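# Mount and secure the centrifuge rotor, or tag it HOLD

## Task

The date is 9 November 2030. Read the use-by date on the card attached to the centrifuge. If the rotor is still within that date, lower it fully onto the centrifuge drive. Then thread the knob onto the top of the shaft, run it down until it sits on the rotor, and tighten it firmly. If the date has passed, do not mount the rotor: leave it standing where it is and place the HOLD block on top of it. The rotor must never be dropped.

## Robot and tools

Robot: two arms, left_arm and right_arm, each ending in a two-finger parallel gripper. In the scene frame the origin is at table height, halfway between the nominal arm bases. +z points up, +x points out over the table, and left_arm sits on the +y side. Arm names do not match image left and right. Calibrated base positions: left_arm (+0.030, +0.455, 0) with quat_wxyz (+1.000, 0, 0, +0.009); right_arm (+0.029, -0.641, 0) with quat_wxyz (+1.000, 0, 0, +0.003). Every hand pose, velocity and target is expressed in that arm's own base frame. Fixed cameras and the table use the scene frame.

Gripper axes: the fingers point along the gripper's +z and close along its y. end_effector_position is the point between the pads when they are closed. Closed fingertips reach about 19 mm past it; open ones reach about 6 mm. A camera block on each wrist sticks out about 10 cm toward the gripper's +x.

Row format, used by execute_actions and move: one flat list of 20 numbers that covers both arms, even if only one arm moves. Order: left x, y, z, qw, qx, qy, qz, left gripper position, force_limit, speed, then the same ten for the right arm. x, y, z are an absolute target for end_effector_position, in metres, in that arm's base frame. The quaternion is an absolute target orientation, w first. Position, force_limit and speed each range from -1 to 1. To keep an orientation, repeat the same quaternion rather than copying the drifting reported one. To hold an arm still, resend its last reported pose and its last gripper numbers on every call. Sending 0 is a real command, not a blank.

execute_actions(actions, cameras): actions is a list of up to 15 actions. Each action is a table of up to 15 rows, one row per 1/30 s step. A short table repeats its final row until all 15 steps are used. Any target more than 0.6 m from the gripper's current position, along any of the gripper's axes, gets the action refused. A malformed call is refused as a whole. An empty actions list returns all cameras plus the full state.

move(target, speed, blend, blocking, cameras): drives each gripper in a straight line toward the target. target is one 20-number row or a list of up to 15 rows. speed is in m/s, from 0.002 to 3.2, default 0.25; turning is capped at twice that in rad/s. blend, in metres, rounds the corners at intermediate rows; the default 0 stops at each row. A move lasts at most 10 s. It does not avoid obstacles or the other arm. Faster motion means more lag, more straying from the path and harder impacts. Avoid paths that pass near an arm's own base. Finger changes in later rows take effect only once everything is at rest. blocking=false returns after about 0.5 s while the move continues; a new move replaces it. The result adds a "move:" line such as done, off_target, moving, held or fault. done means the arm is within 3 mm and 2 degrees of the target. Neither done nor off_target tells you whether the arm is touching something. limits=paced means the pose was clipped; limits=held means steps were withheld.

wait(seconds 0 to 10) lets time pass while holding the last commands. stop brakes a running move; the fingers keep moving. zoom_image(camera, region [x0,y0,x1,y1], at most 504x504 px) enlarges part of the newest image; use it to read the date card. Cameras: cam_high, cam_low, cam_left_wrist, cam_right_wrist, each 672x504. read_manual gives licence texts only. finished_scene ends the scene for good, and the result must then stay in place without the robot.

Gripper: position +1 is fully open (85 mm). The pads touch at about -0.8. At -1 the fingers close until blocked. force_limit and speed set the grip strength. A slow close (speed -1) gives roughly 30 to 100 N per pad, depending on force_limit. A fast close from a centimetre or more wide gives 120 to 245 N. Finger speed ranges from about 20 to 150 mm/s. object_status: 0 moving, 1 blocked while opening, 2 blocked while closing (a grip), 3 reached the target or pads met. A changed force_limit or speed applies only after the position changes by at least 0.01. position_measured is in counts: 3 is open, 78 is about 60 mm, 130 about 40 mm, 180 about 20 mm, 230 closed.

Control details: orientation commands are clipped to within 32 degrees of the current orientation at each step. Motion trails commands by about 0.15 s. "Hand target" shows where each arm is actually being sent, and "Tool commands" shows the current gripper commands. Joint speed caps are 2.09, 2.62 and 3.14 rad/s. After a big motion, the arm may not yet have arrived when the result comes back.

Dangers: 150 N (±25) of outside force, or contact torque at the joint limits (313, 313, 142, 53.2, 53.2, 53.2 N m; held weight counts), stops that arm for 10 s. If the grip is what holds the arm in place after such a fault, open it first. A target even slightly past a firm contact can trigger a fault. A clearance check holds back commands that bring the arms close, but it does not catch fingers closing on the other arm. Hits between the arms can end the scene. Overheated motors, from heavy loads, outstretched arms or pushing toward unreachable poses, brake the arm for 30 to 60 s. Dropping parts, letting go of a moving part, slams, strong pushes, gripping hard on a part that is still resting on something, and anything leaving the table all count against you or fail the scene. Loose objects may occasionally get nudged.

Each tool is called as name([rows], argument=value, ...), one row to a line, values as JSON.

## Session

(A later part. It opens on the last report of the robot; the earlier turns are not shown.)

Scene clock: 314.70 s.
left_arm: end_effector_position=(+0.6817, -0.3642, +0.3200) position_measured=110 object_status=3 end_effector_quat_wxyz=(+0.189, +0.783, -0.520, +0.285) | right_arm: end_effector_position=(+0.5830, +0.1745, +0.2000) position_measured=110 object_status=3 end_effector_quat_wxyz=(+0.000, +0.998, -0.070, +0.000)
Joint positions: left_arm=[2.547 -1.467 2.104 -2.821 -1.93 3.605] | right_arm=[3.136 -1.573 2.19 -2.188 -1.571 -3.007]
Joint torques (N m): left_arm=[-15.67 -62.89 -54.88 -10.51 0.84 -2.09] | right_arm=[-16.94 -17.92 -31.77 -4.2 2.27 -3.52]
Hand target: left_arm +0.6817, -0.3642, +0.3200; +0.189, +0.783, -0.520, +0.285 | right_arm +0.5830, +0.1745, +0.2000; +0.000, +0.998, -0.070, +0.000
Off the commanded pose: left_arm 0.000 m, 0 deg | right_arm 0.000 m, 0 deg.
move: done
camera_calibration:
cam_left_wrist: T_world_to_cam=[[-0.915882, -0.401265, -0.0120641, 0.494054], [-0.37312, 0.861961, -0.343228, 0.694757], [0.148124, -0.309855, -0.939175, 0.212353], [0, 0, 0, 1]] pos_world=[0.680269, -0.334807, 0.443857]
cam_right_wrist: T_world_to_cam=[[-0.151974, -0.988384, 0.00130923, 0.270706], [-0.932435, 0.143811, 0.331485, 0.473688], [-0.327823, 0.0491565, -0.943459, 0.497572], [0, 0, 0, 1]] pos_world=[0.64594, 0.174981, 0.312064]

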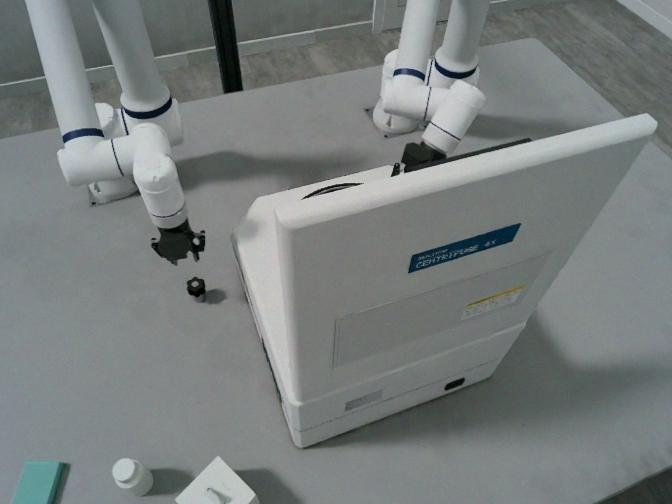

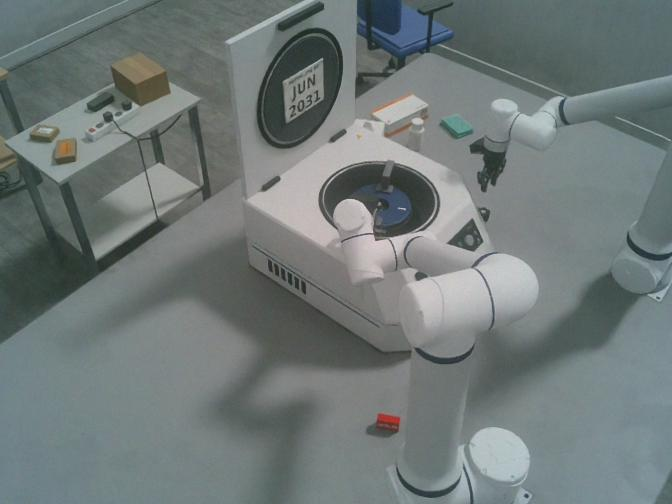

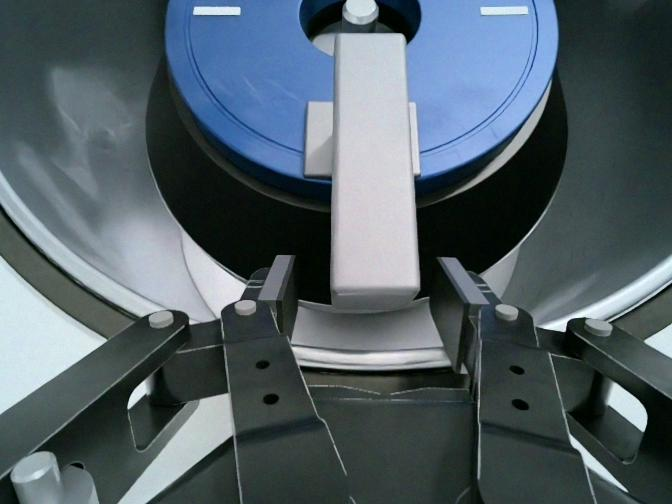

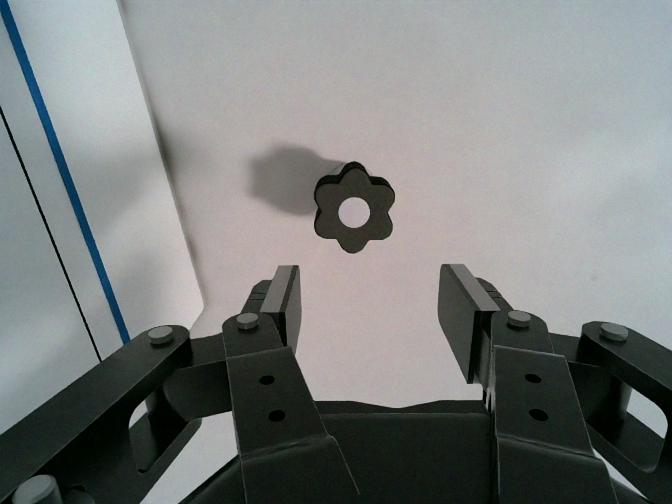

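move([
  [0.6817,-0.3642,0.320,0.1894,0.7827,-0.5200,0.2850,-1,-0.3,-1,0.583,0.1745,0.20,0,-0.7547,-0.6561,0,0.15,0.1,-1],
  [0.6817,-0.3642,0.320,0.1894,0.7827,-0.5200,0.2850,-1,-0.3,-1,0.583,0.1745,0.20,0,-0.0698,-0.9976,0,0.15,0.1,-1],
], speed=0.8, blend=[0.0,0], cameras=["cam_left_wrist","cam_right_wrist"])

zoom_image(camera="cam_right_wrist", region=[290, 140, 430, 280])

Scene clock: 319.13 s.
left_arm: end_effector_position=(+0.6817, -0.3642, +0.3200) position_measured=171 object_status=2 end_effector_quat_wxyz=(+0.189, +0.783, -0.520, +0.285) | right_arm: end_effector_position=(+0.5830, +0.1745, +0.2000) position_measured=110 object_status=3 end_effector_quat_wxyz=(+0.000, +0.070, +0.998, +0.000)
Joint positions: left_arm=[2.547 -1.467 2.104 -2.821 -1.93 3.605] | right_arm=[3.136 -1.573 2.19 -2.188 -1.571 -6.148]
Joint torques (N m): left_arm=[1.17 -73.73 -38.44 -3.67 -2.5 -1.15] | right_arm=[-15.16 -41.15 -31.47 -1.12 2.3 -4.12]
Hand target: left_arm +0.6817, -0.3642, +0.3200; +0.189, +0.783, -0.520, +0.285 | right_arm +0.5830, +0.1745, +0.2000; +0.000, +0.070, +0.998, +0.000
Off the commanded pose: left_arm 0.000 m, 0 deg | right_arm 0.000 m, 0 deg.
move: done
camera_calibration:
cam_left_wrist: T_world_to_cam=[[-0.915882, -0.401265, -0.0120641, 0.494054], [-0.37312, 0.861961, -0.343228, 0.694757], [0.148124, -0.309855, -0.939175, 0.212353], [0, 0, 0, 1]] pos_world=[0.680269, -0.334807, 0.443857]
cam_right_wrist: T_world_to_cam=[[0.152006, 0.988379, 0.00121583, -0.251428], [0.932431, -0.143809, 0.331499, -0.563344], [0.327821, -0.0492562, -0.943455, 0.132503], [0, 0, 0, 1]] pos_world=[0.52006, 0.174018, 0.312064]
Images, in order (width x height): cam_left_wrist 672x504, cam_right_wrist 672x504.

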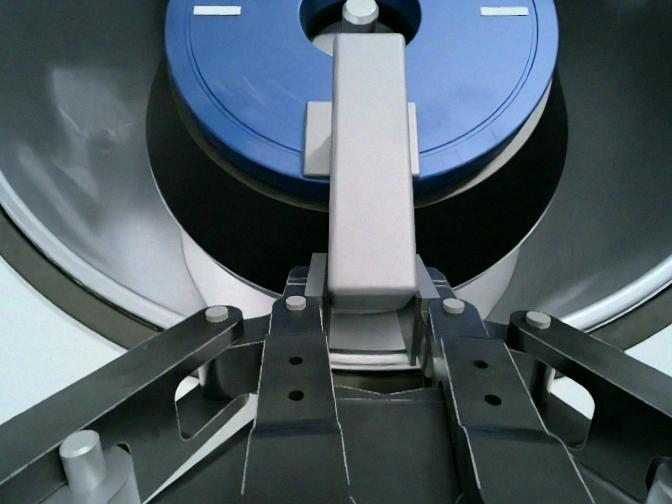

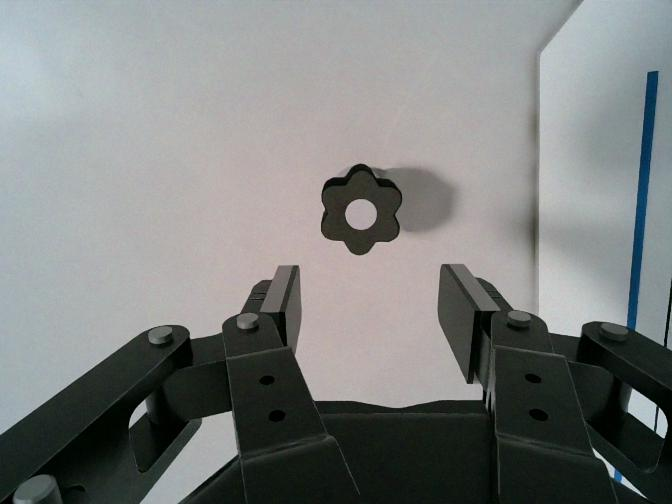

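Scaled by 3.600.

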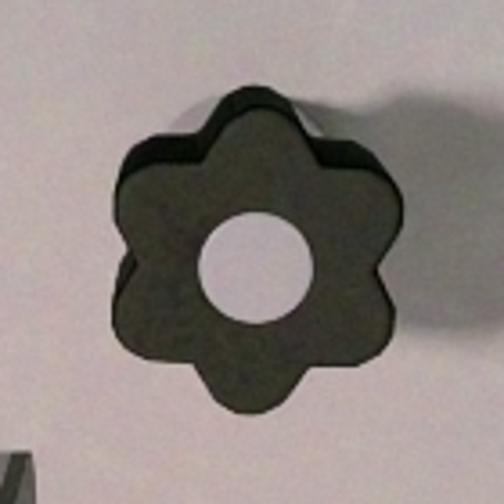

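move([
  [0.6817,-0.3642,0.320,0.1894,0.7827,-0.5200,0.2850,-1,-0.3,-1,0.5840,0.1764,0.16,0,-0.0698,-0.9976,0,0.6,0.1,0],
  [0.6817,-0.3642,0.320,0.1894,0.7827,-0.5200,0.2850,-1,-0.3,-1,0.5840,0.1764,0.105,0,-0.0698,-0.9976,0,0.6,0.1,0],
], speed=[0.1,0.1], cameras=["cam_right_wrist"])

Scene clock: 321.57 s.
left_arm: end_effector_position=(+0.6817, -0.3642, +0.3200) position_measured=171 object_status=2 end_effector_quat_wxyz=(+0.189, +0.783, -0.520, +0.285) | right_arm: end_effector_position=(+0.5840, +0.1764, +0.1051) position_measured=53 object_status=3 end_effector_quat_wxyz=(+0.000, +0.070, +0.998, +0.000)
Joint positions: left_arm=[2.547 -1.467 2.104 -2.821 -1.93 3.605] | right_arm=[3.14 -1.442 2.269 -2.398 -1.571 -6.145]
Joint torques (N m): left_arm=[9.84 -85.31 -37.08 -3.8 -2.33 -0.14] | right_arm=[1.92 -21.55 -24.15 -4.21 1.46 0.85]
Hand target: left_arm +0.6817, -0.3642, +0.3200; +0.189, +0.783, -0.520, +0.285 | right_arm +0.5840, +0.1764, +0.1050; +0.000, +0.070, +0.998, +0.000
Off the commanded pose: left_arm 0.000 m, 0 deg | right_arm 0.000 m, 0 deg.
move: done
camera_calibration:
cam_right_wrist: T_world_to_cam=[[0.15179, 0.988412, 0.00124462, -0.253241], [0.932466, -0.143616, 0.331483, -0.532593], [0.327821, -0.0491552, -0.94346, 0.042719], [0, 0, 0, 1]] pos_world=[0.52106, 0.175918, 0.217164]
Images, in order (width x height): cam_right_wrist 672x504.

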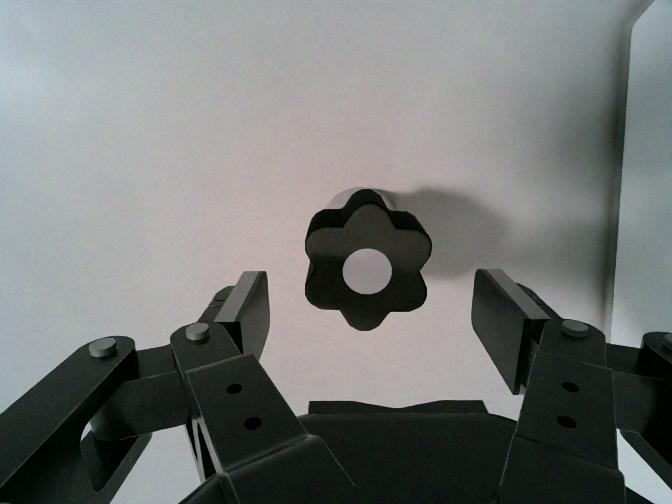

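move([
  [0.6817,-0.3642,0.320,0.1894,0.7827,-0.5200,0.2850,-1,-0.3,-1,0.5840,0.1764,0.064,0,-0.0698,-0.9976,0,0.6,0.1,0],
  [0.6817,-0.3642,0.320,0.1894,0.7827,-0.5200,0.2850,-1,-0.3,-1,0.5840,0.1764,0.064,0,-0.0698,-0.9976,0,-1,0.0,-1],
], speed=0.08, cameras=["cam_right_wrist","cam_high"])

zoom_image(camera="cam_right_wrist", region=[220, 190, 520, 420])

Scene clock: 327.27 s.
left_arm: end_effector_position=(+0.6817, -0.3642, +0.3200) position_measured=171 object_status=2 end_effector_quat_wxyz=(+0.189, +0.783, -0.520, +0.285) | right_arm: end_effector_position=(+0.5840, +0.1764, +0.0640) position_measured=110 object_status=0 end_effector_quat_wxyz=(+0.000, +0.070, +0.998, +0.000)
Joint positions: left_arm=[2.547 -1.467 2.104 -2.821 -1.93 3.605] | right_arm=[3.14 -1.374 2.295 -2.491 -1.571 -6.145]
Joint torques (N m): left_arm=[10.72 -101.87 -36.6 -3.6 -2.37 1.74] | right_arm=[-5.89 -25.83 -22.07 -0.89 -1.36 1.05]
Hand target: left_arm +0.6817, -0.3642, +0.3200; +0.189, +0.783, -0.520, +0.285 | right_arm +0.5840, +0.1764, +0.0640; +0.000, +0.070, +0.998, +0.000
Off the commanded pose: left_arm 0.000 m, 0 deg | right_arm 0.000 m, 0 deg.
move: done
camera_calibration:
cam_right_wrist: T_world_to_cam=[[0.151785, 0.988413, 0.00125936, -0.25319], [0.932436, -0.143611, 0.331571, -0.51897], [0.32791, -0.0491531, -0.943429, 0.00388997], [0, 0, 0, 1]] pos_world=[0.521061, 0.175918, 0.176064]
Images, in order (width x height): cam_high 672x504, cam_right_wrist 672x504.

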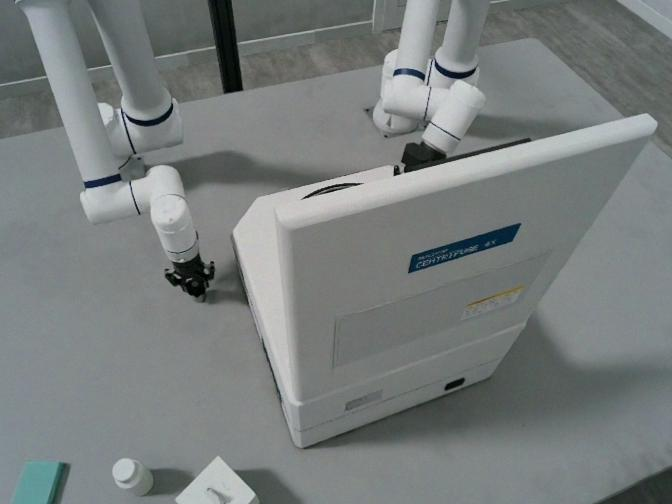

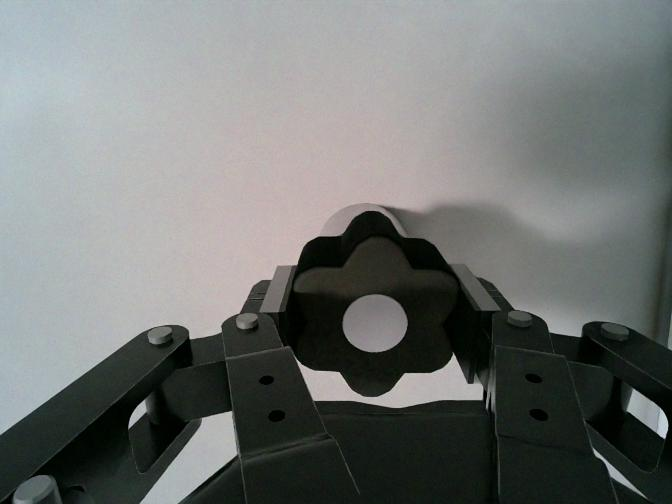

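Scaled by 1.680.

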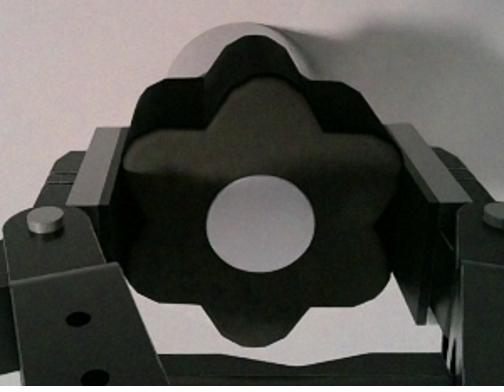

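move([
  [0.6817,-0.3642,0.320,0.1894,0.7827,-0.5200,0.2850,-1,-0.3,-1,0.5840,0.1764,0.10,0,-0.0698,-0.9976,0,-1,0.0,-1],
  [0.6817,-0.3642,0.320,0.1894,0.7827,-0.5200,0.2850,-1,-0.3,-1,0.62,0.28,0.43,0,-0.0698,-0.9976,0,-1,0.0,-1],
  [0.6817,-0.3642,0.320,0.1894,0.7827,-0.5200,0.2850,-1,-0.3,-1,0.761,0.590,0.42,0,0.1305,-0.9914,0,-1,0.0,-1],
], speed=[0.06,0.3,0.3], blend=[0.0,0.05,0], cameras=["all"])

zoom_image(camera="cam_left_wrist", region=[240, 0, 500, 130])

zoom_image(camera="cam_low", region=[330, 120, 450, 240])

Scene clock: 331.73 s.
left_arm: end_effector_position=(+0.6817, -0.3642, +0.3200) position_measured=171 object_status=2 end_effector_quat_wxyz=(+0.189, +0.783, -0.520, +0.285) | right_arm: end_effector_position=(+0.7610, +0.5899, +0.4200) position_measured=110 object_status=2 end_effector_quat_wxyz=(+0.000, -0.130, +0.991, +0.000)
Joint positions: left_arm=[2.547 -1.467 2.104 -2.821 -1.93 3.605] | right_arm=[3.616 -1.135 1.227 -1.663 -1.571 -6.071]
Joint torques (N m): left_arm=[10.81 -102.08 -37.23 -3.76 -2.24 2.69] | right_arm=[12.38 -56.53 -57.25 -1.43 -2.04 -3.57]
Hand target: left_arm +0.6817, -0.3642, +0.3200; +0.189, +0.783, -0.520, +0.285 | right_arm +0.7610, +0.5900, +0.4200; +0.000, -0.131, +0.991, +0.000
Off the commanded pose: left_arm 0.000 m, 0 deg | right_arm 0.000 m, 0 deg.
move: done
camera_calibration:
cam_left_wrist: T_world_to_cam=[[-0.915882, -0.401265, -0.0120641, 0.494054], [-0.37312, 0.861961, -0.343228, 0.694757], [0.148124, -0.309855, -0.939175, 0.212353], [0, 0, 0, 1]] pos_world=[0.680269, -0.334807, 0.443857]
cam_right_wrist: T_world_to_cam=[[-0.246443, 0.969156, 0.00128367, -0.374854], [0.91446, 0.232096, 0.331504, -0.950502], [0.320982, 0.0828709, -0.943453, 0.229463], [0, 0, 0, 1]] pos_world=[0.703162, 0.564883, 0.532064]

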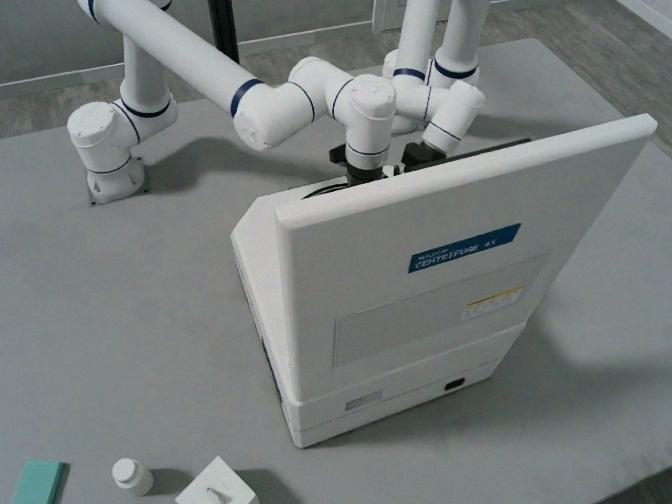

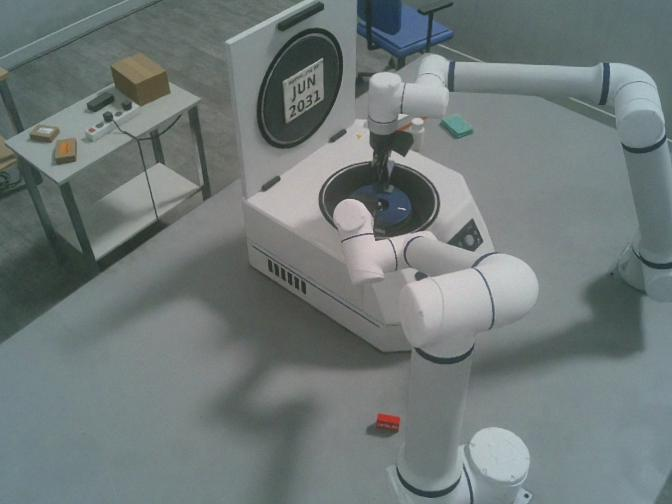

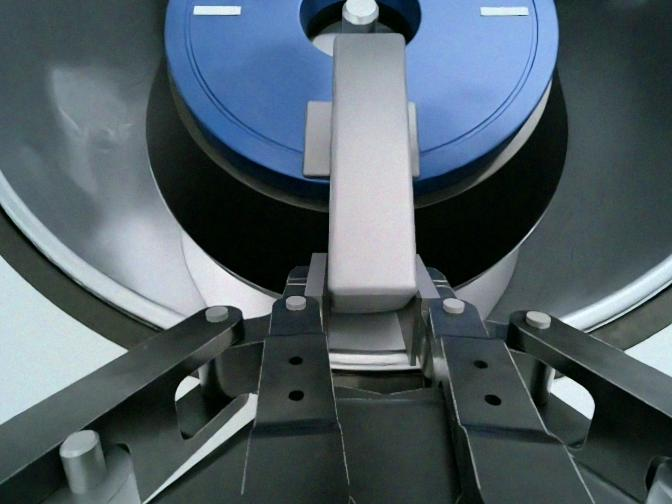

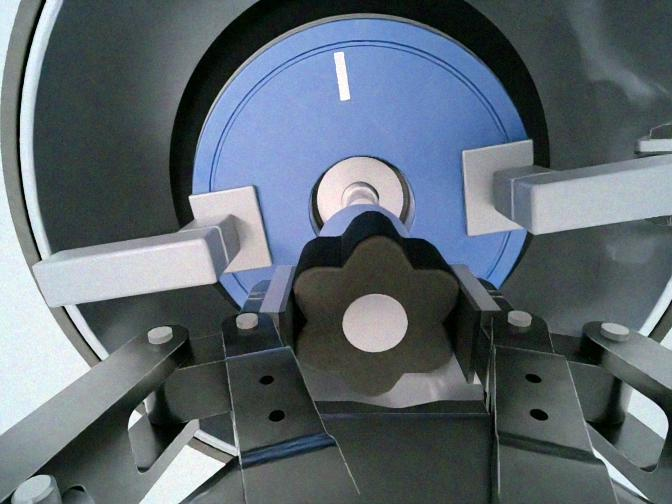

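Scaled by 1.938.

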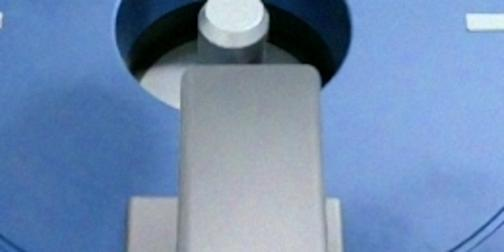

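Scaled by 4.200.

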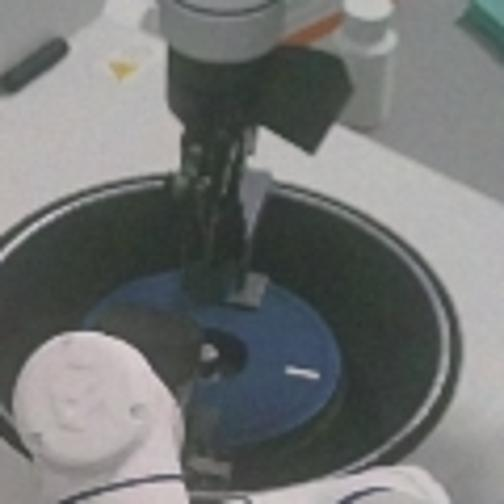

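zoom_image(camera="cam_right_wrist", region=[270, 120, 450, 270])

Scaled by 2.800.

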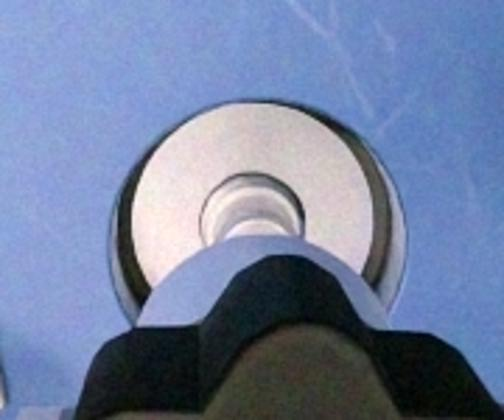

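move([
  [0.6817,-0.3642,0.320,0.1894,0.7827,-0.5200,0.2850,-1,-0.3,-1,0.761,0.590,0.42,0,-0.6088,-0.7934,0,-1,0.0,-1],
  [0.6817,-0.3642,0.320,0.1894,0.7827,-0.5200,0.2850,-1,-0.3,-1,0.761,0.590,0.42,0,-0.9914,-0.1305,0,-1,0.0,-1],
], speed=0.8, blend=[0.0,0], cameras=["cam_right_wrist"])

zoom_image(camera="cam_right_wrist", region=[270, 120, 450, 270])

Scene clock: 336.70 s.
left_arm: end_effector_position=(+0.6817, -0.3642, +0.3200) position_measured=171 object_status=2 end_effector_quat_wxyz=(+0.189, +0.783, -0.520, +0.285) | right_arm: end_effector_position=(+0.7610, +0.5900, +0.4200) position_measured=110 object_status=2 end_effector_quat_wxyz=(+0.000, +0.991, +0.131, +0.000)
Joint positions: left_arm=[2.547 -1.467 2.104 -2.821 -1.93 3.605] | right_arm=[3.616 -1.135 1.227 -1.663 -1.571 -2.929]
Joint torques (N m): left_arm=[10.99 -102.16 -37.53 -3.55 -2.31 2.74] | right_arm=[11.18 -58.18 -56.32 -1.39 -2.6 2.75]
Hand target: left_arm +0.6817, -0.3642, +0.3200; +0.189, +0.783, -0.520, +0.285 | right_arm +0.7610, +0.5900, +0.4200; +0.000, +0.991, +0.131, +0.000
Off the commanded pose: left_arm 0.000 m, 0 deg | right_arm 0.000 m, 0 deg.
move: done
camera_calibration:
cam_right_wrist: T_world_to_cam=[[0.246764, -0.969075, 0.00127173, 0.393286], [-0.914376, -0.232401, 0.331523, 0.715173], [-0.320975, -0.0829708, -0.943446, 0.815797], [0, 0, 0, 1]] pos_world=[0.818738, 0.615018, 0.532064]
Images, in order (width x height): cam_right_wrist 672x504.

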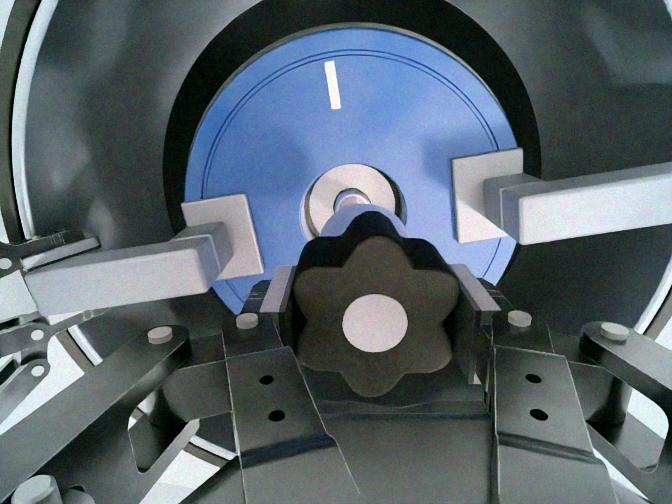

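Scaled by 2.800.

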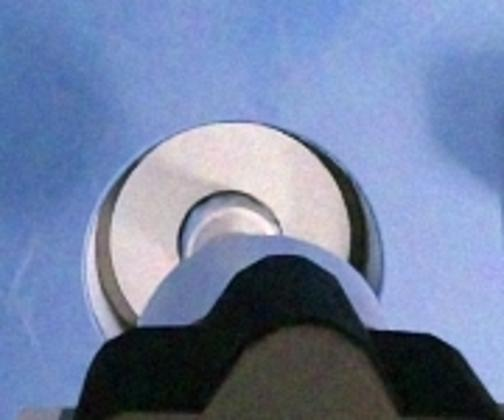

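move(target=[0.6817,-0.3642,0.320,0.1894,0.7827,-0.5200,0.2850,-1,-0.3,-1,0.7581,0.5919,0.366,0,-0.9914,-0.1305,0,-1,0.0,-1], speed=0.08, cameras=["cam_left_wrist","cam_right_wrist"])

zoom_image(camera="cam_left_wrist", region=[260, 0, 460, 100])

zoom_image(camera="cam_right_wrist", region=[270, 120, 450, 270])

Scene clock: 338.23 s.
left_arm: end_effector_position=(+0.6817, -0.3642, +0.3200) position_measured=171 object_status=2 end_effector_quat_wxyz=(+0.189, +0.783, -0.520, +0.285) | right_arm: end_effector_position=(+0.7581, +0.5919, +0.3661) position_measured=110 object_status=2 end_effector_quat_wxyz=(+0.000, +0.991, +0.131, +0.000)
Joint positions: left_arm=[2.547 -1.467 2.104 -2.821 -1.93 3.605] | right_arm=[3.619 -1.124 1.307 -1.754 -1.571 -2.926]
Joint torques (N m): left_arm=[9.91 -101.72 -37.29 -3.89 -2.13 2.68] | right_arm=[12.54 -58.53 -42.19 -3.77 -2.05 3.21]
Hand target: left_arm +0.6817, -0.3642, +0.3200; +0.189, +0.783, -0.520, +0.285 | right_arm +0.7581, +0.5919, +0.3660; +0.000, +0.991, +0.131, +0.000
Off the commanded pose: left_arm 0.000 m, 0 deg | right_arm 0.000 m, 0 deg.
move: done
camera_calibration:
cam_left_wrist: T_world_to_cam=[[-0.915882, -0.401265, -0.0120641, 0.494054], [-0.37312, 0.861961, -0.343228, 0.694757], [0.148124, -0.309855, -0.939175, 0.212353], [0, 0, 0, 1]] pos_world=[0.680269, -0.334807, 0.443857]
cam_right_wrist: T_world_to_cam=[[0.246533, -0.969133, 0.00125155, 0.396145], [-0.914436, -0.232191, 0.331503, 0.730761], [-0.32098, -0.0828711, -0.943453, 0.764118], [0, 0, 0, 1]] pos_world=[0.815838, 0.616917, 0.478164]
Images, in order (width x height): cam_left_wrist 672x504, cam_right_wrist 672x504.

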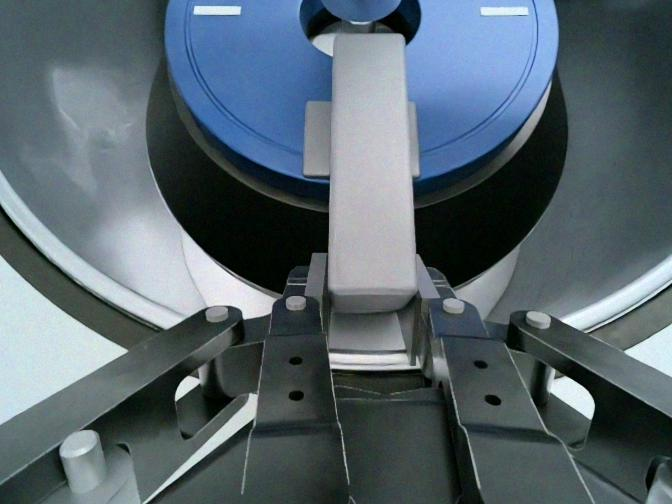

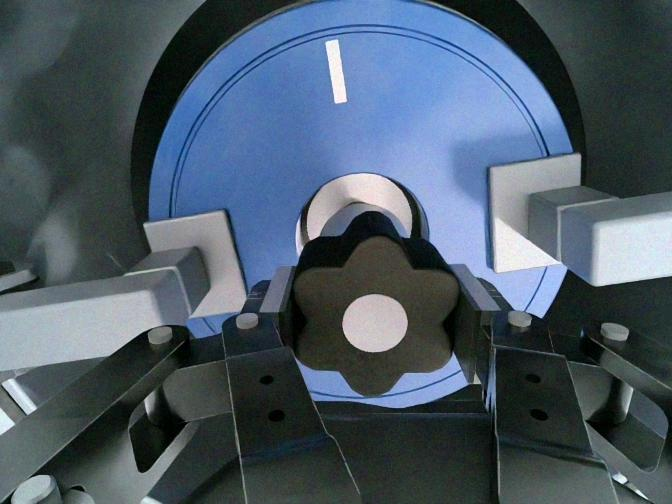

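Scaled by 2.520.

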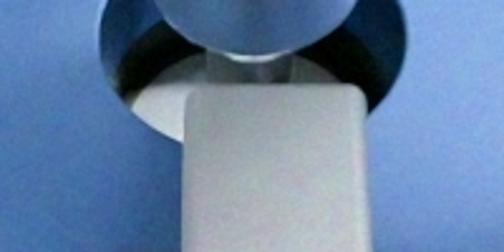

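Scaled by 2.800.

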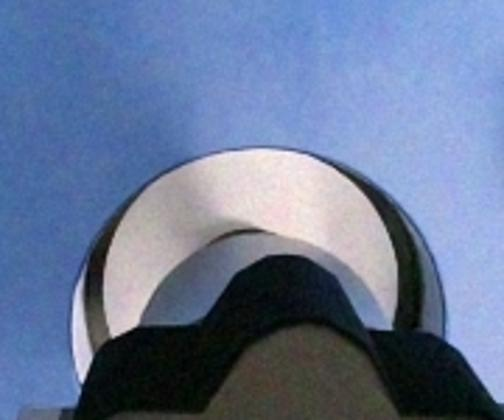

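move([
  [0.6817,-0.3642,0.320,0.1894,0.7827,-0.5200,0.2850,-1,-0.3,-1,0.7581,0.5919,0.366,0,-0.6088,-0.7934,0,-1,0.0,-1],
  [0.6817,-0.3642,0.320,0.1894,0.7827,-0.5200,0.2850,-1,-0.3,-1,0.7581,0.5919,0.366,0,0.1305,-0.9914,0,-1,0.0,-1],
], speed=0.8, cameras=["cam_left_wrist","cam_right_wrist"])

zoom_image(camera="cam_left_wrist", region=[260, 0, 460, 100])

zoom_image(camera="cam_right_wrist", region=[270, 120, 450, 270])

Scene clock: 342.37 s.
left_arm: end_effector_position=(+0.6817, -0.3642, +0.3200) position_measured=171 object_status=2 end_effector_quat_wxyz=(+0.189, +0.783, -0.520, +0.285) | right_arm: end_effector_position=(+0.7581, +0.5919, +0.3660) position_measured=110 object_status=2 end_effector_quat_wxyz=(+0.000, -0.130, +0.991, +0.000)
Joint positions: left_arm=[2.547 -1.467 2.104 -2.821 -1.93 3.605] | right_arm=[3.619 -1.124 1.307 -1.754 -1.571 -6.067]
Joint torques (N m): left_arm=[9.47 -101.76 -37.67 -3.75 -1.94 2.72] | right_arm=[-16.56 -76.72 -40.6 -1.32 2.06 -3.69]
Hand target: left_arm +0.6817, -0.3642, +0.3200; +0.189, +0.783, -0.520, +0.285 | right_arm +0.7581, +0.5919, +0.3660; +0.000, -0.131, +0.991, +0.000
Off the commanded pose: left_arm 0.000 m, 0 deg | right_arm 0.000 m, 0 deg.
move: done
camera_calibration:
cam_left_wrist: T_world_to_cam=[[-0.915882, -0.401265, -0.0120641, 0.494054], [-0.37312, 0.861961, -0.343228, 0.694757], [0.148124, -0.309855, -0.939175, 0.212353], [0, 0, 0, 1]] pos_world=[0.680269, -0.334807, 0.443857]
cam_right_wrist: T_world_to_cam=[[-0.246325, 0.969187, 0.0012234, -0.377484], [0.91449, 0.232005, 0.331483, -0.930464], [0.320985, 0.0827714, -0.94346, 0.179307], [0, 0, 0, 1]] pos_world=[0.700362, 0.566883, 0.478064]
Images, in order (width x height): cam_left_wrist 672x504, cam_right_wrist 672x504.

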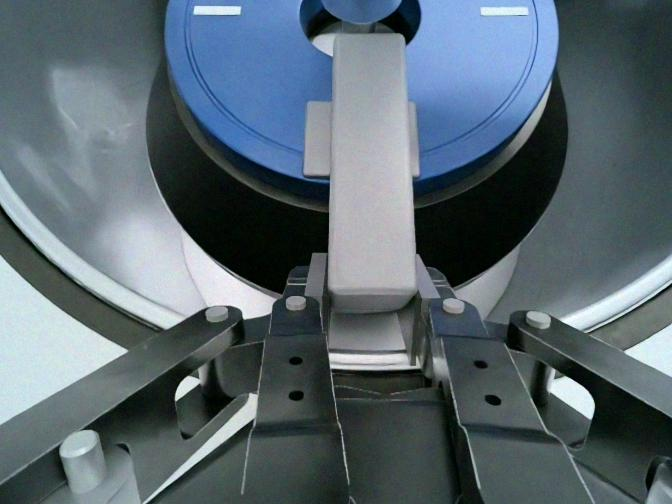

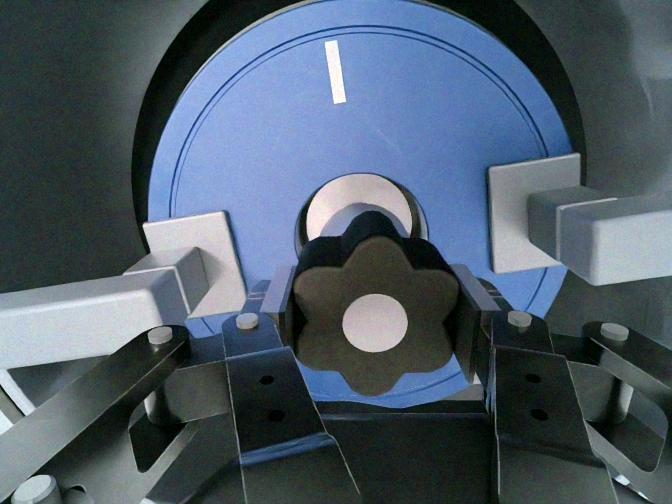

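Scaled by 2.520.

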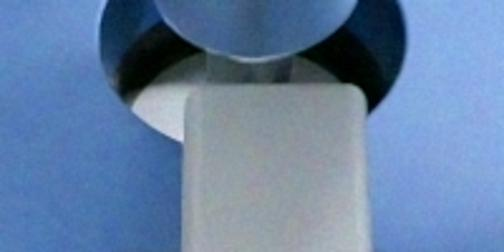

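Scaled by 2.800.

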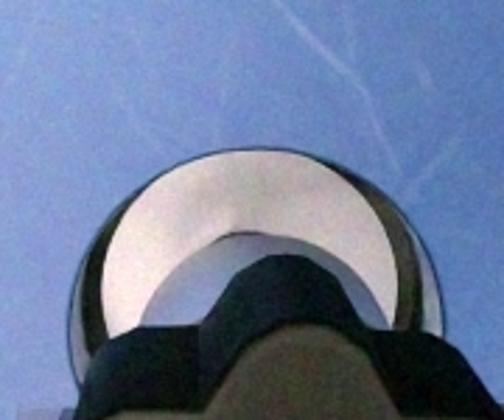

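move([
  [0.6817,-0.3642,0.320,0.1894,0.7827,-0.5200,0.2850,-1,-0.3,-1,0.7584,0.5908,0.360,0,0.1305,-0.9914,0,-1,0.0,-1],
  [0.6817,-0.3642,0.320,0.1894,0.7827,-0.5200,0.2850,-1,-0.3,-1,0.7584,0.5908,0.354,0,0.1305,-0.9914,0,-1,0.0,-1],
], speed=[0.05,0.01], cameras=["cam_left_wrist"])

zoom_image(camera="cam_left_wrist", region=[260, 0, 460, 100])

Scene clock: 344.43 s.
left_arm: end_effector_position=(+0.6817, -0.3642, +0.3200) position_measured=171 object_status=2 end_effector_quat_wxyz=(+0.189, +0.783, -0.520, +0.285) | right_arm: end_effector_position=(+0.7584, +0.5908, +0.3541) position_measured=110 object_status=2 end_effector_quat_wxyz=(+0.000, -0.131, +0.991, +0.000)
Joint positions: left_arm=[2.547 -1.467 2.104 -2.821 -1.93 3.605] | right_arm=[3.618 -1.121 1.323 -1.774 -1.571 -6.069]
Joint torques (N m): left_arm=[9.82 -101.67 -37.56 -3.88 -1.95 2.72] | right_arm=[-14.58 -57.54 -40.95 -3.74 2.29 -2.89]
Hand target: left_arm +0.6817, -0.3642, +0.3200; +0.189, +0.783, -0.520, +0.285 | right_arm +0.7584, +0.5908, +0.3540; +0.000, -0.131, +0.991, +0.000
Off the commanded pose: left_arm 0.000 m, 0 deg | right_arm 0.000 m, 0 deg.
move: done
camera_calibration:
cam_left_wrist: T_world_to_cam=[[-0.915882, -0.401265, -0.0120641, 0.494054], [-0.37312, 0.861961, -0.343228, 0.694757], [0.148124, -0.309855, -0.939175, 0.212353], [0, 0, 0, 1]] pos_world=[0.680269, -0.334807, 0.443857]
Images, in order (width x height): cam_left_wrist 672x504.

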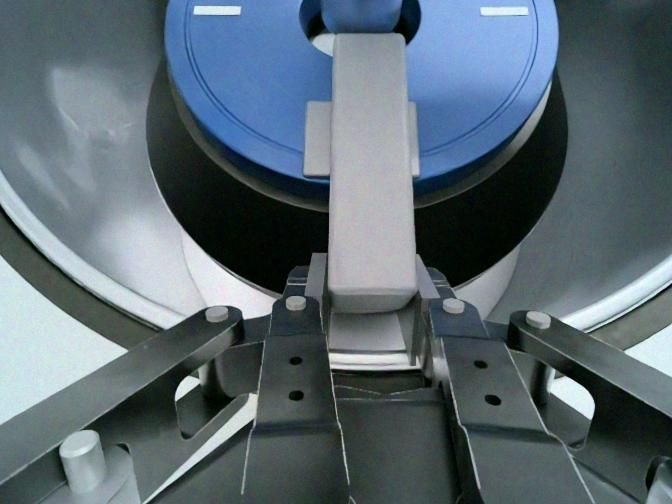

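Scaled by 2.520.

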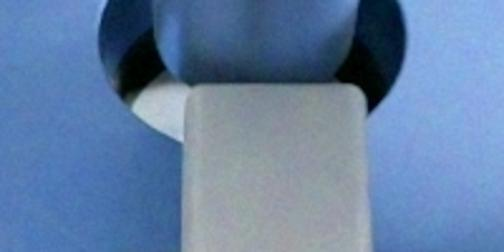

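move(target=[0.6817,-0.3642,0.320,0.1894,0.7827,-0.5200,0.2850,-1,-0.3,-1,0.7584,0.5908,0.351,0,0.1305,-0.9914,0,-1,0.0,-1], speed=0.01)

move(target=[0.6817,-0.3642,0.320,0.1894,0.7827,-0.5200,0.2850,-1,-0.3,-1,0.7584,0.5908,0.3490,0,0.1305,-0.9914,0,-1,0.0,-1], speed=0.01)

Scene clock: 345.23 s.
left_arm: end_effector_position=(+0.6817, -0.3642, +0.3200) position_measured=171 object_status=2 end_effector_quat_wxyz=(+0.189, +0.783, -0.520, +0.285) | right_arm: end_effector_position=(+0.7584, +0.5908, +0.3511) position_measured=110 object_status=2 end_effector_quat_wxyz=(+0.000, -0.131, +0.991, +0.000)
Joint positions: left_arm=[2.547 -1.467 2.104 -2.821 -1.93 3.605] | right_arm=[3.618 -1.12 1.327 -1.778 -1.571 -6.069]
Joint torques (N m): left_arm=[10.72 -100.06 -37.66 -3.71 -1.84 2.64] | right_arm=[-13.77 -59.87 -40.37 -4.33 2.48 -3.32]
Hand target: left_arm +0.6817, -0.3642, +0.3200; +0.189, +0.783, -0.520, +0.285 | right_arm +0.7584, +0.5908, +0.3510; +0.000, -0.131, +0.991, +0.000
Off the commanded pose: left_arm 0.000 m, 0 deg | right_arm 0.000 m, 0 deg.
move: done

Scene clock: 345.93 s.
left_arm: end_effector_position=(+0.6817, -0.3642, +0.3200) position_measured=171 object_status=2 end_effector_quat_wxyz=(+0.189, +0.783, -0.520, +0.285) | right_arm: end_effector_position=(+0.7584, +0.5908, +0.3491) position_measured=110 object_status=2 end_effector_quat_wxyz=(+0.000, -0.131, +0.991, +0.000)
Joint positions: left_arm=[2.547 -1.467 2.104 -2.821 -1.93 3.605] | right_arm=[3.618 -1.119 1.33 -1.782 -1.571 -6.069]
Joint torques (N m): left_arm=[10.19 -101.82 -38.08 -3.91 -2.07 2.53] | right_arm=[-15.24 -58.45 -41.66 -4.05 2.3 -3.11]
Hand target: left_arm +0.6817, -0.3642, +0.3200; +0.189, +0.783, -0.520, +0.285 | right_arm +0.7584, +0.5908, +0.3490; +0.000, -0.131, +0.991, +0.000
Off the commanded pose: left_arm 0.000 m, 0 deg | right_arm 0.000 m, 0 deg.
move: done

move(target=[0.6817,-0.3642,0.320,0.1894,0.7827,-0.5200,0.2850,-1,-0.3,-1,0.7584,0.5908,0.3470,0,0.1305,-0.9914,0,-1,0.0,-1], speed=0.01)

move(target=[0.6817,-0.3642,0.320,0.1894,0.7827,-0.5200,0.2850,-1,-0.3,-1,0.7584,0.5908,0.3450,0,0.1305,-0.9914,0,-1,0.0,-1], speed=0.01)

Scene clock: 346.80 s.
left_arm: end_effector_position=(+0.6817, -0.3642, +0.3200) position_measured=171 object_status=2 end_effector_quat_wxyz=(+0.189, +0.783, -0.520, +0.285) | right_arm: end_effector_position=(+0.7584, +0.5908, +0.3471) position_measured=110 object_status=2 end_effector_quat_wxyz=(+0.000, -0.131, +0.991, +0.000)
Joint positions: left_arm=[2.547 -1.467 2.104 -2.821 -1.93 3.605] | right_arm=[3.618 -1.118 1.333 -1.785 -1.571 -6.069]
Joint torques (N m): left_arm=[9.69 -101.21 -37.93 -3.77 -2.06 2.81] | right_arm=[-15.31 -58.48 -39.48 -3.91 2.1 -3.44]
Hand target: left_arm +0.6817, -0.3642, +0.3200; +0.189, +0.783, -0.520, +0.285 | right_arm +0.7584, +0.5908, +0.3470; +0.000, -0.131, +0.991, +0.000
Off the commanded pose: left_arm 0.000 m, 0 deg | right_arm 0.000 m, 0 deg.
move: done

Scene clock: 347.50 s.
left_arm: end_effector_position=(+0.6817, -0.3642, +0.3200) position_measured=171 object_status=2 end_effector_quat_wxyz=(+0.189, +0.783, -0.520, +0.285) | right_arm: end_effector_position=(+0.7584, +0.5908, +0.3451) position_measured=110 object_status=2 end_effector_quat_wxyz=(+0.000, -0.131, +0.991, +0.000)
Joint positions: left_arm=[2.547 -1.467 2.104 -2.821 -1.93 3.605] | right_arm=[3.618 -1.118 1.335 -1.788 -1.571 -6.069]
Joint torques (N m): left_arm=[10.04 -100.85 -37.96 -3.73 -1.86 2.83] | right_arm=[-15.82 -57.47 -40.04 -3.95 2.34 -3.55]
Hand target: left_arm +0.6817, -0.3642, +0.3200; +0.189, +0.783, -0.520, +0.285 | right_arm +0.7584, +0.5908, +0.3450; +0.000, -0.131, +0.991, +0.000
Off the commanded pose: left_arm 0.000 m, 0 deg | right_arm 0.000 m, 0 deg.
move: done

move(target=[0.6817,-0.3642,0.320,0.1894,0.7827,-0.5200,0.2850,-1,-0.3,-1,0.7584,0.5908,0.3430,0,0.1305,-0.9914,0,-1,0.0,-1], speed=0.01)

move(target=[0.6817,-0.3642,0.320,0.1894,0.7827,-0.5200,0.2850,-1,-0.3,-1,0.7584,0.5908,0.3412,0,0.1305,-0.9914,0,-1,0.0,-1], speed=0.01)

Scene clock: 348.80 s.
left_arm: end_effector_position=(+0.6817, -0.3642, +0.3200) position_measured=171 object_status=2 end_effector_quat_wxyz=(+0.189, +0.783, -0.520, +0.285) | right_arm: end_effector_position=(+0.7584, +0.5908, +0.3431) position_measured=110 object_status=2 end_effector_quat_wxyz=(+0.000, -0.131, +0.991, +0.000)
Joint positions: left_arm=[2.547 -1.467 2.104 -2.821 -1.93 3.605] | right_arm=[3.618 -1.117 1.338 -1.791 -1.571 -6.069]
Joint torques (N m): left_arm=[11.48 -99.78 -38.45 -3.67 -1.85 2.85] | right_arm=[-16.07 -56.64 -40.23 -3.82 2.41 -3.04]
Hand target: left_arm +0.6817, -0.3642, +0.3200; +0.189, +0.783, -0.520, +0.285 | right_arm +0.7584, +0.5908, +0.3430; +0.000, -0.131, +0.991, +0.000
Off the commanded pose: left_arm 0.000 m, 0 deg | right_arm 0.000 m, 0 deg.
move: done

Scene clock: 349.50 s.
left_arm: end_effector_position=(+0.6817, -0.3642, +0.3200) position_measured=171 object_status=2 end_effector_quat_wxyz=(+0.189, +0.783, -0.520, +0.285) | right_arm: end_effector_position=(+0.7583, +0.5908, +0.3410) position_measured=110 object_status=2 end_effector_quat_wxyz=(+0.000, -0.131, +0.991, +0.000)
Joint positions: left_arm=[2.547 -1.467 2.104 -2.821 -1.93 3.605] | right_arm=[3.618 -1.116 1.34 -1.794 -1.571 -6.069]
Joint torques (N m): left_arm=[10.14 -100.6 -37.72 -3.78 -1.76 2.44] | right_arm=[-14.56 -60.63 -44.46 -3.95 -0.45 -3.31]
Hand target: left_arm +0.6817, -0.3642, +0.3200; +0.189, +0.783, -0.520, +0.285 | right_arm +0.7584, +0.5908, +0.3412; +0.000, -0.131, +0.991, +0.000
Off the commanded pose: left_arm 0.000 m, 0 deg | right_arm 0.000 m, 0 deg.
move: done

move(target=[0.6817,-0.3642,0.320,0.1894,0.7827,-0.5200,0.2850,-1,-0.3,-1,0.7578,0.5908,0.3410,0,-0.1305,-0.9914,0,-1,0.0,-1], speed=0.3, cameras=["cam_left_wrist","cam_right_wrist"])

Scene clock: 351.17 s.
left_arm: end_effector_position=(+0.6817, -0.3642, +0.3200) position_measured=171 object_status=2 end_effector_quat_wxyz=(+0.189, +0.783, -0.520, +0.285) | right_arm: end_effector_position=(+0.7578, +0.5908, +0.3410) position_measured=110 object_status=2 end_effector_quat_wxyz=(+0.000, +0.130, +0.991, +0.000)
Joint positions: left_arm=[2.547 -1.467 2.104 -2.821 -1.93 3.605] | right_arm=[3.618 -1.117 1.341 -1.795 -1.571 -5.545]
Joint torques (N m): left_arm=[9.65 -100.11 -38.01 -3.77 -1.65 2.68] | right_arm=[1.12 -77.58 -39.62 -1.34 -4.25 3.21]
Hand target: left_arm +0.6817, -0.3642, +0.3200; +0.189, +0.783, -0.520, +0.285 | right_arm +0.7578, +0.5908, +0.3410; +0.000, +0.131, +0.991, +0.000
Off the commanded pose: left_arm 0.000 m, 0 deg | right_arm 0.000 m, 0 deg.
move: done
camera_calibration:
cam_left_wrist: T_world_to_cam=[[-0.915882, -0.401265, -0.0120641, 0.494054], [-0.37312, 0.861961, -0.343228, 0.694757], [0.148124, -0.309855, -0.939175, 0.212353], [0, 0, 0, 1]] pos_world=[0.680269, -0.334807, 0.443857]
cam_right_wrist: T_world_to_cam=[[0.270803, 0.962634, 0.00124304, -0.764448], [0.908091, -0.255887, 0.3315, -0.628504], [0.319431, -0.0886423, -0.943454, 0.258375], [0, 0, 0, 1]] pos_world=[0.69522, 0.597961, 0.453064]
Images, in order (width x height): cam_left_wrist 672x504, cam_right_wrist 672x504.

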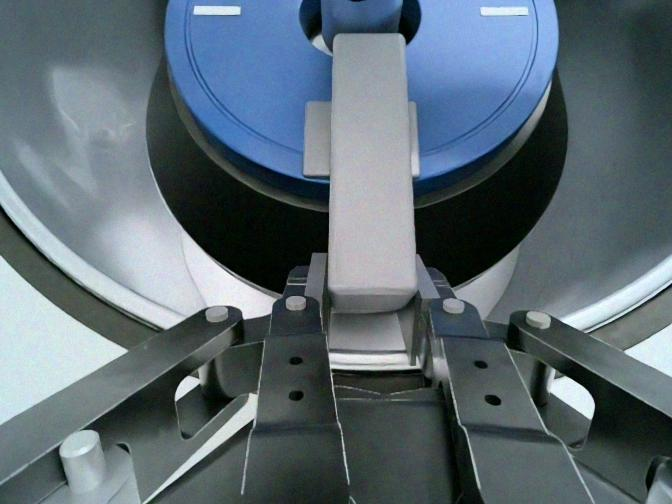

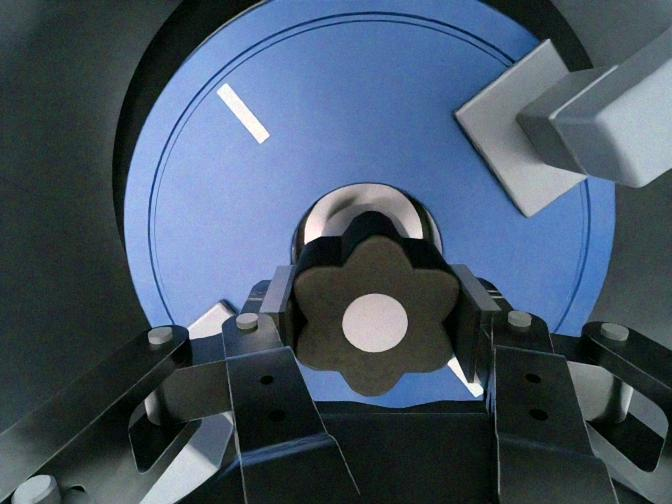

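move(target=[0.6817,-0.3642,0.320,0.1894,0.7827,-0.5200,0.2850,-1,-0.3,-1,0.7578,0.5908,0.3398,0,-0.1305,-0.9914,0,-1,0.0,-1], speed=0.01)

Scene clock: 351.97 s.
left_arm: end_effector_position=(+0.6817, -0.3642, +0.3200) position_measured=171 object_status=2 end_effector_quat_wxyz=(+0.189, +0.783, -0.520, +0.285) | right_arm: end_effector_position=(+0.7578, +0.5908, +0.3398) position_measured=110 object_status=2 end_effector_quat_wxyz=(+0.000, +0.131, +0.991, +0.000)
Joint positions: left_arm=[2.547 -1.467 2.104 -2.821 -1.93 3.605] | right_arm=[3.618 -1.116 1.343 -1.797 -1.571 -5.545]
Joint torques (N m): left_arm=[10.57 -101.37 -38.27 -3.71 -1.89 2.65] | right_arm=[1.97 -54.74 -36.19 -2.82 -2.54 3.2]
Hand target: left_arm +0.6817, -0.3642, +0.3200; +0.189, +0.783, -0.520, +0.285 | right_arm +0.7578, +0.5908, +0.3398; +0.000, +0.131, +0.991, +0.000
Off the commanded pose: left_arm 0.000 m, 0 deg | right_arm 0.000 m, 0 deg.
move: done

move([
  [0.6817,-0.3642,0.320,0.1894,0.7827,-0.5200,0.2850,-1,-0.3,-1,0.7578,0.5908,0.3385,0,-0.13053,-0.99144,0,-1,0.0,-1],
], speed=0.01)

Scene clock: 353.27 s.
left_arm: end_effector_position=(+0.6817, -0.3642, +0.3200) position_measured=171 object_status=2 end_effector_quat_wxyz=(+0.189, +0.783, -0.520, +0.285) | right_arm: end_effector_position=(+0.7578, +0.5908, +0.3385) position_measured=110 object_status=2 end_effector_quat_wxyz=(+0.000, +0.131, +0.991, +0.000)
Joint positions: left_arm=[2.547 -1.467 2.104 -2.821 -1.93 3.605] | right_arm=[3.618 -1.116 1.344 -1.799 -1.571 -5.545]
Joint torques (N m): left_arm=[10.1 -100.8 -38.32 -3.98 -2 2.45] | right_arm=[3.88 -53.46 -35.7 -2.28 0.56 2.89]
Hand target: left_arm +0.6817, -0.3642, +0.3200; +0.189, +0.783, -0.520, +0.285 | right_arm +0.7578, +0.5908, +0.3385; +0.000, +0.131, +0.991, +0.000
Off the commanded pose: left_arm 0.000 m, 0 deg | right_arm 0.000 m, 0 deg.
move: done

move([
  [0.6817,-0.3642,0.320,0.1894,0.7827,-0.5200,0.2850,-1,-0.3,-1,0.7578,0.5908,0.3375,0,-0.13053,-0.99144,0,-1,0.0,-1],
], speed=0.01)

wait(seconds=0.05, cameras=["cam_left_wrist"])

zoom_image(camera="cam_left_wrist", region=[260, 0, 460, 100])

Scene clock: 354.13 s.
left_arm: end_effector_position=(+0.6817, -0.3642, +0.3200) position_measured=171 object_status=2 end_effector_quat_wxyz=(+0.189, +0.783, -0.520, +0.285) | right_arm: end_effector_position=(+0.7578, +0.5908, +0.3375) position_measured=110 object_status=2 end_effector_quat_wxyz=(+0.000, +0.131, +0.991, +0.000)
Joint positions: left_arm=[2.547 -1.467 2.104 -2.821 -1.93 3.605] | right_arm=[3.618 -1.116 1.346 -1.801 -1.571 -5.545]
Joint torques (N m): left_arm=[10.65 -100.4 -38.62 -4.07 -1.88 2.68] | right_arm=[6.16 -55.64 -35.24 -2.52 0.37 2.55]
Hand target: left_arm +0.6817, -0.3642, +0.3200; +0.189, +0.783, -0.520, +0.285 | right_arm +0.7578, +0.5908, +0.3375; +0.000, +0.131, +0.991, +0.000
Off the commanded pose: left_arm 0.000 m, 0 deg | right_arm 0.000 m, 0 deg.
move: done

Scene clock: 354.20 s.
left_arm: end_effector_position=(+0.6817, -0.3642, +0.3200) position_measured=171 object_status=2 end_effector_quat_wxyz=(+0.189, +0.783, -0.520, +0.285) | right_arm: end_effector_position=(+0.7578, +0.5908, +0.3375) position_measured=110 object_status=2 end_effector_quat_wxyz=(+0.000, +0.131, +0.991, +0.000)
Joint positions: left_arm=[2.547 -1.467 2.104 -2.821 -1.93 3.605] | right_arm=[3.618 -1.116 1.346 -1.801 -1.571 -5.545]
Joint torques (N m): left_arm=[9.65 -100.97 -38.22 -3.88 -1.96 2.56] | right_arm=[4.03 -53.73 -36.21 -2.63 0.35 2.67]
Hand target: left_arm +0.6817, -0.3642, +0.3200; +0.189, +0.783, -0.520, +0.285 | right_arm +0.7578, +0.5908, +0.3375; +0.000, +0.131, +0.991, +0.000
Tool commands: left_gripper/position=-1.0 left_gripper/force_limit=-0.3 left_gripper/speed=-1.0 right_gripper/position=-1.0 right_gripper/force_limit=+0.0 right_gripper/speed=-1.0
Off the commanded pose: left_arm 0.000 m, 0 deg | right_arm 0.000 m, 0 deg.
wait: 0.07 s; no rest
camera_calibration:
cam_left_wrist: T_world_to_cam=[[-0.915882, -0.401265, -0.0120641, 0.494054], [-0.37312, 0.861961, -0.343228, 0.694757], [0.148124, -0.309855, -0.939175, 0.212353], [0, 0, 0, 1]] pos_world=[0.680269, -0.334807, 0.443857]
Images, in order (width x height): cam_left_wrist 672x504.

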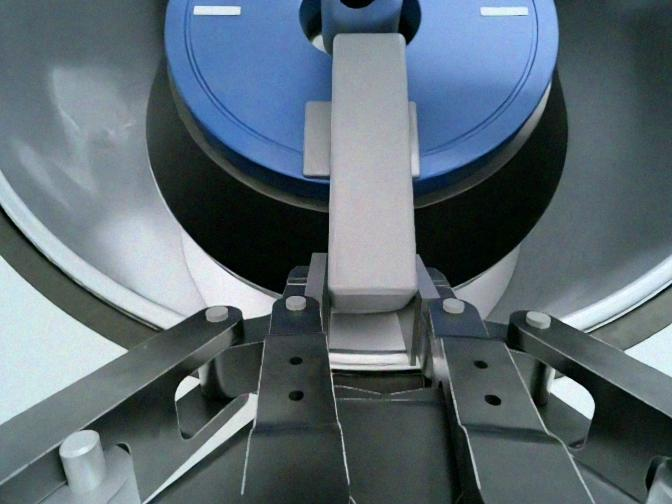

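Scaled by 2.520.

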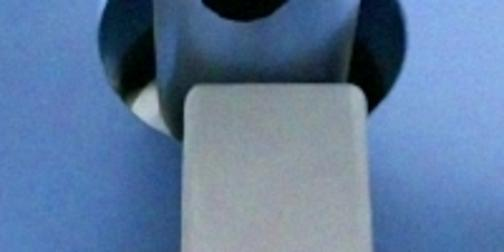

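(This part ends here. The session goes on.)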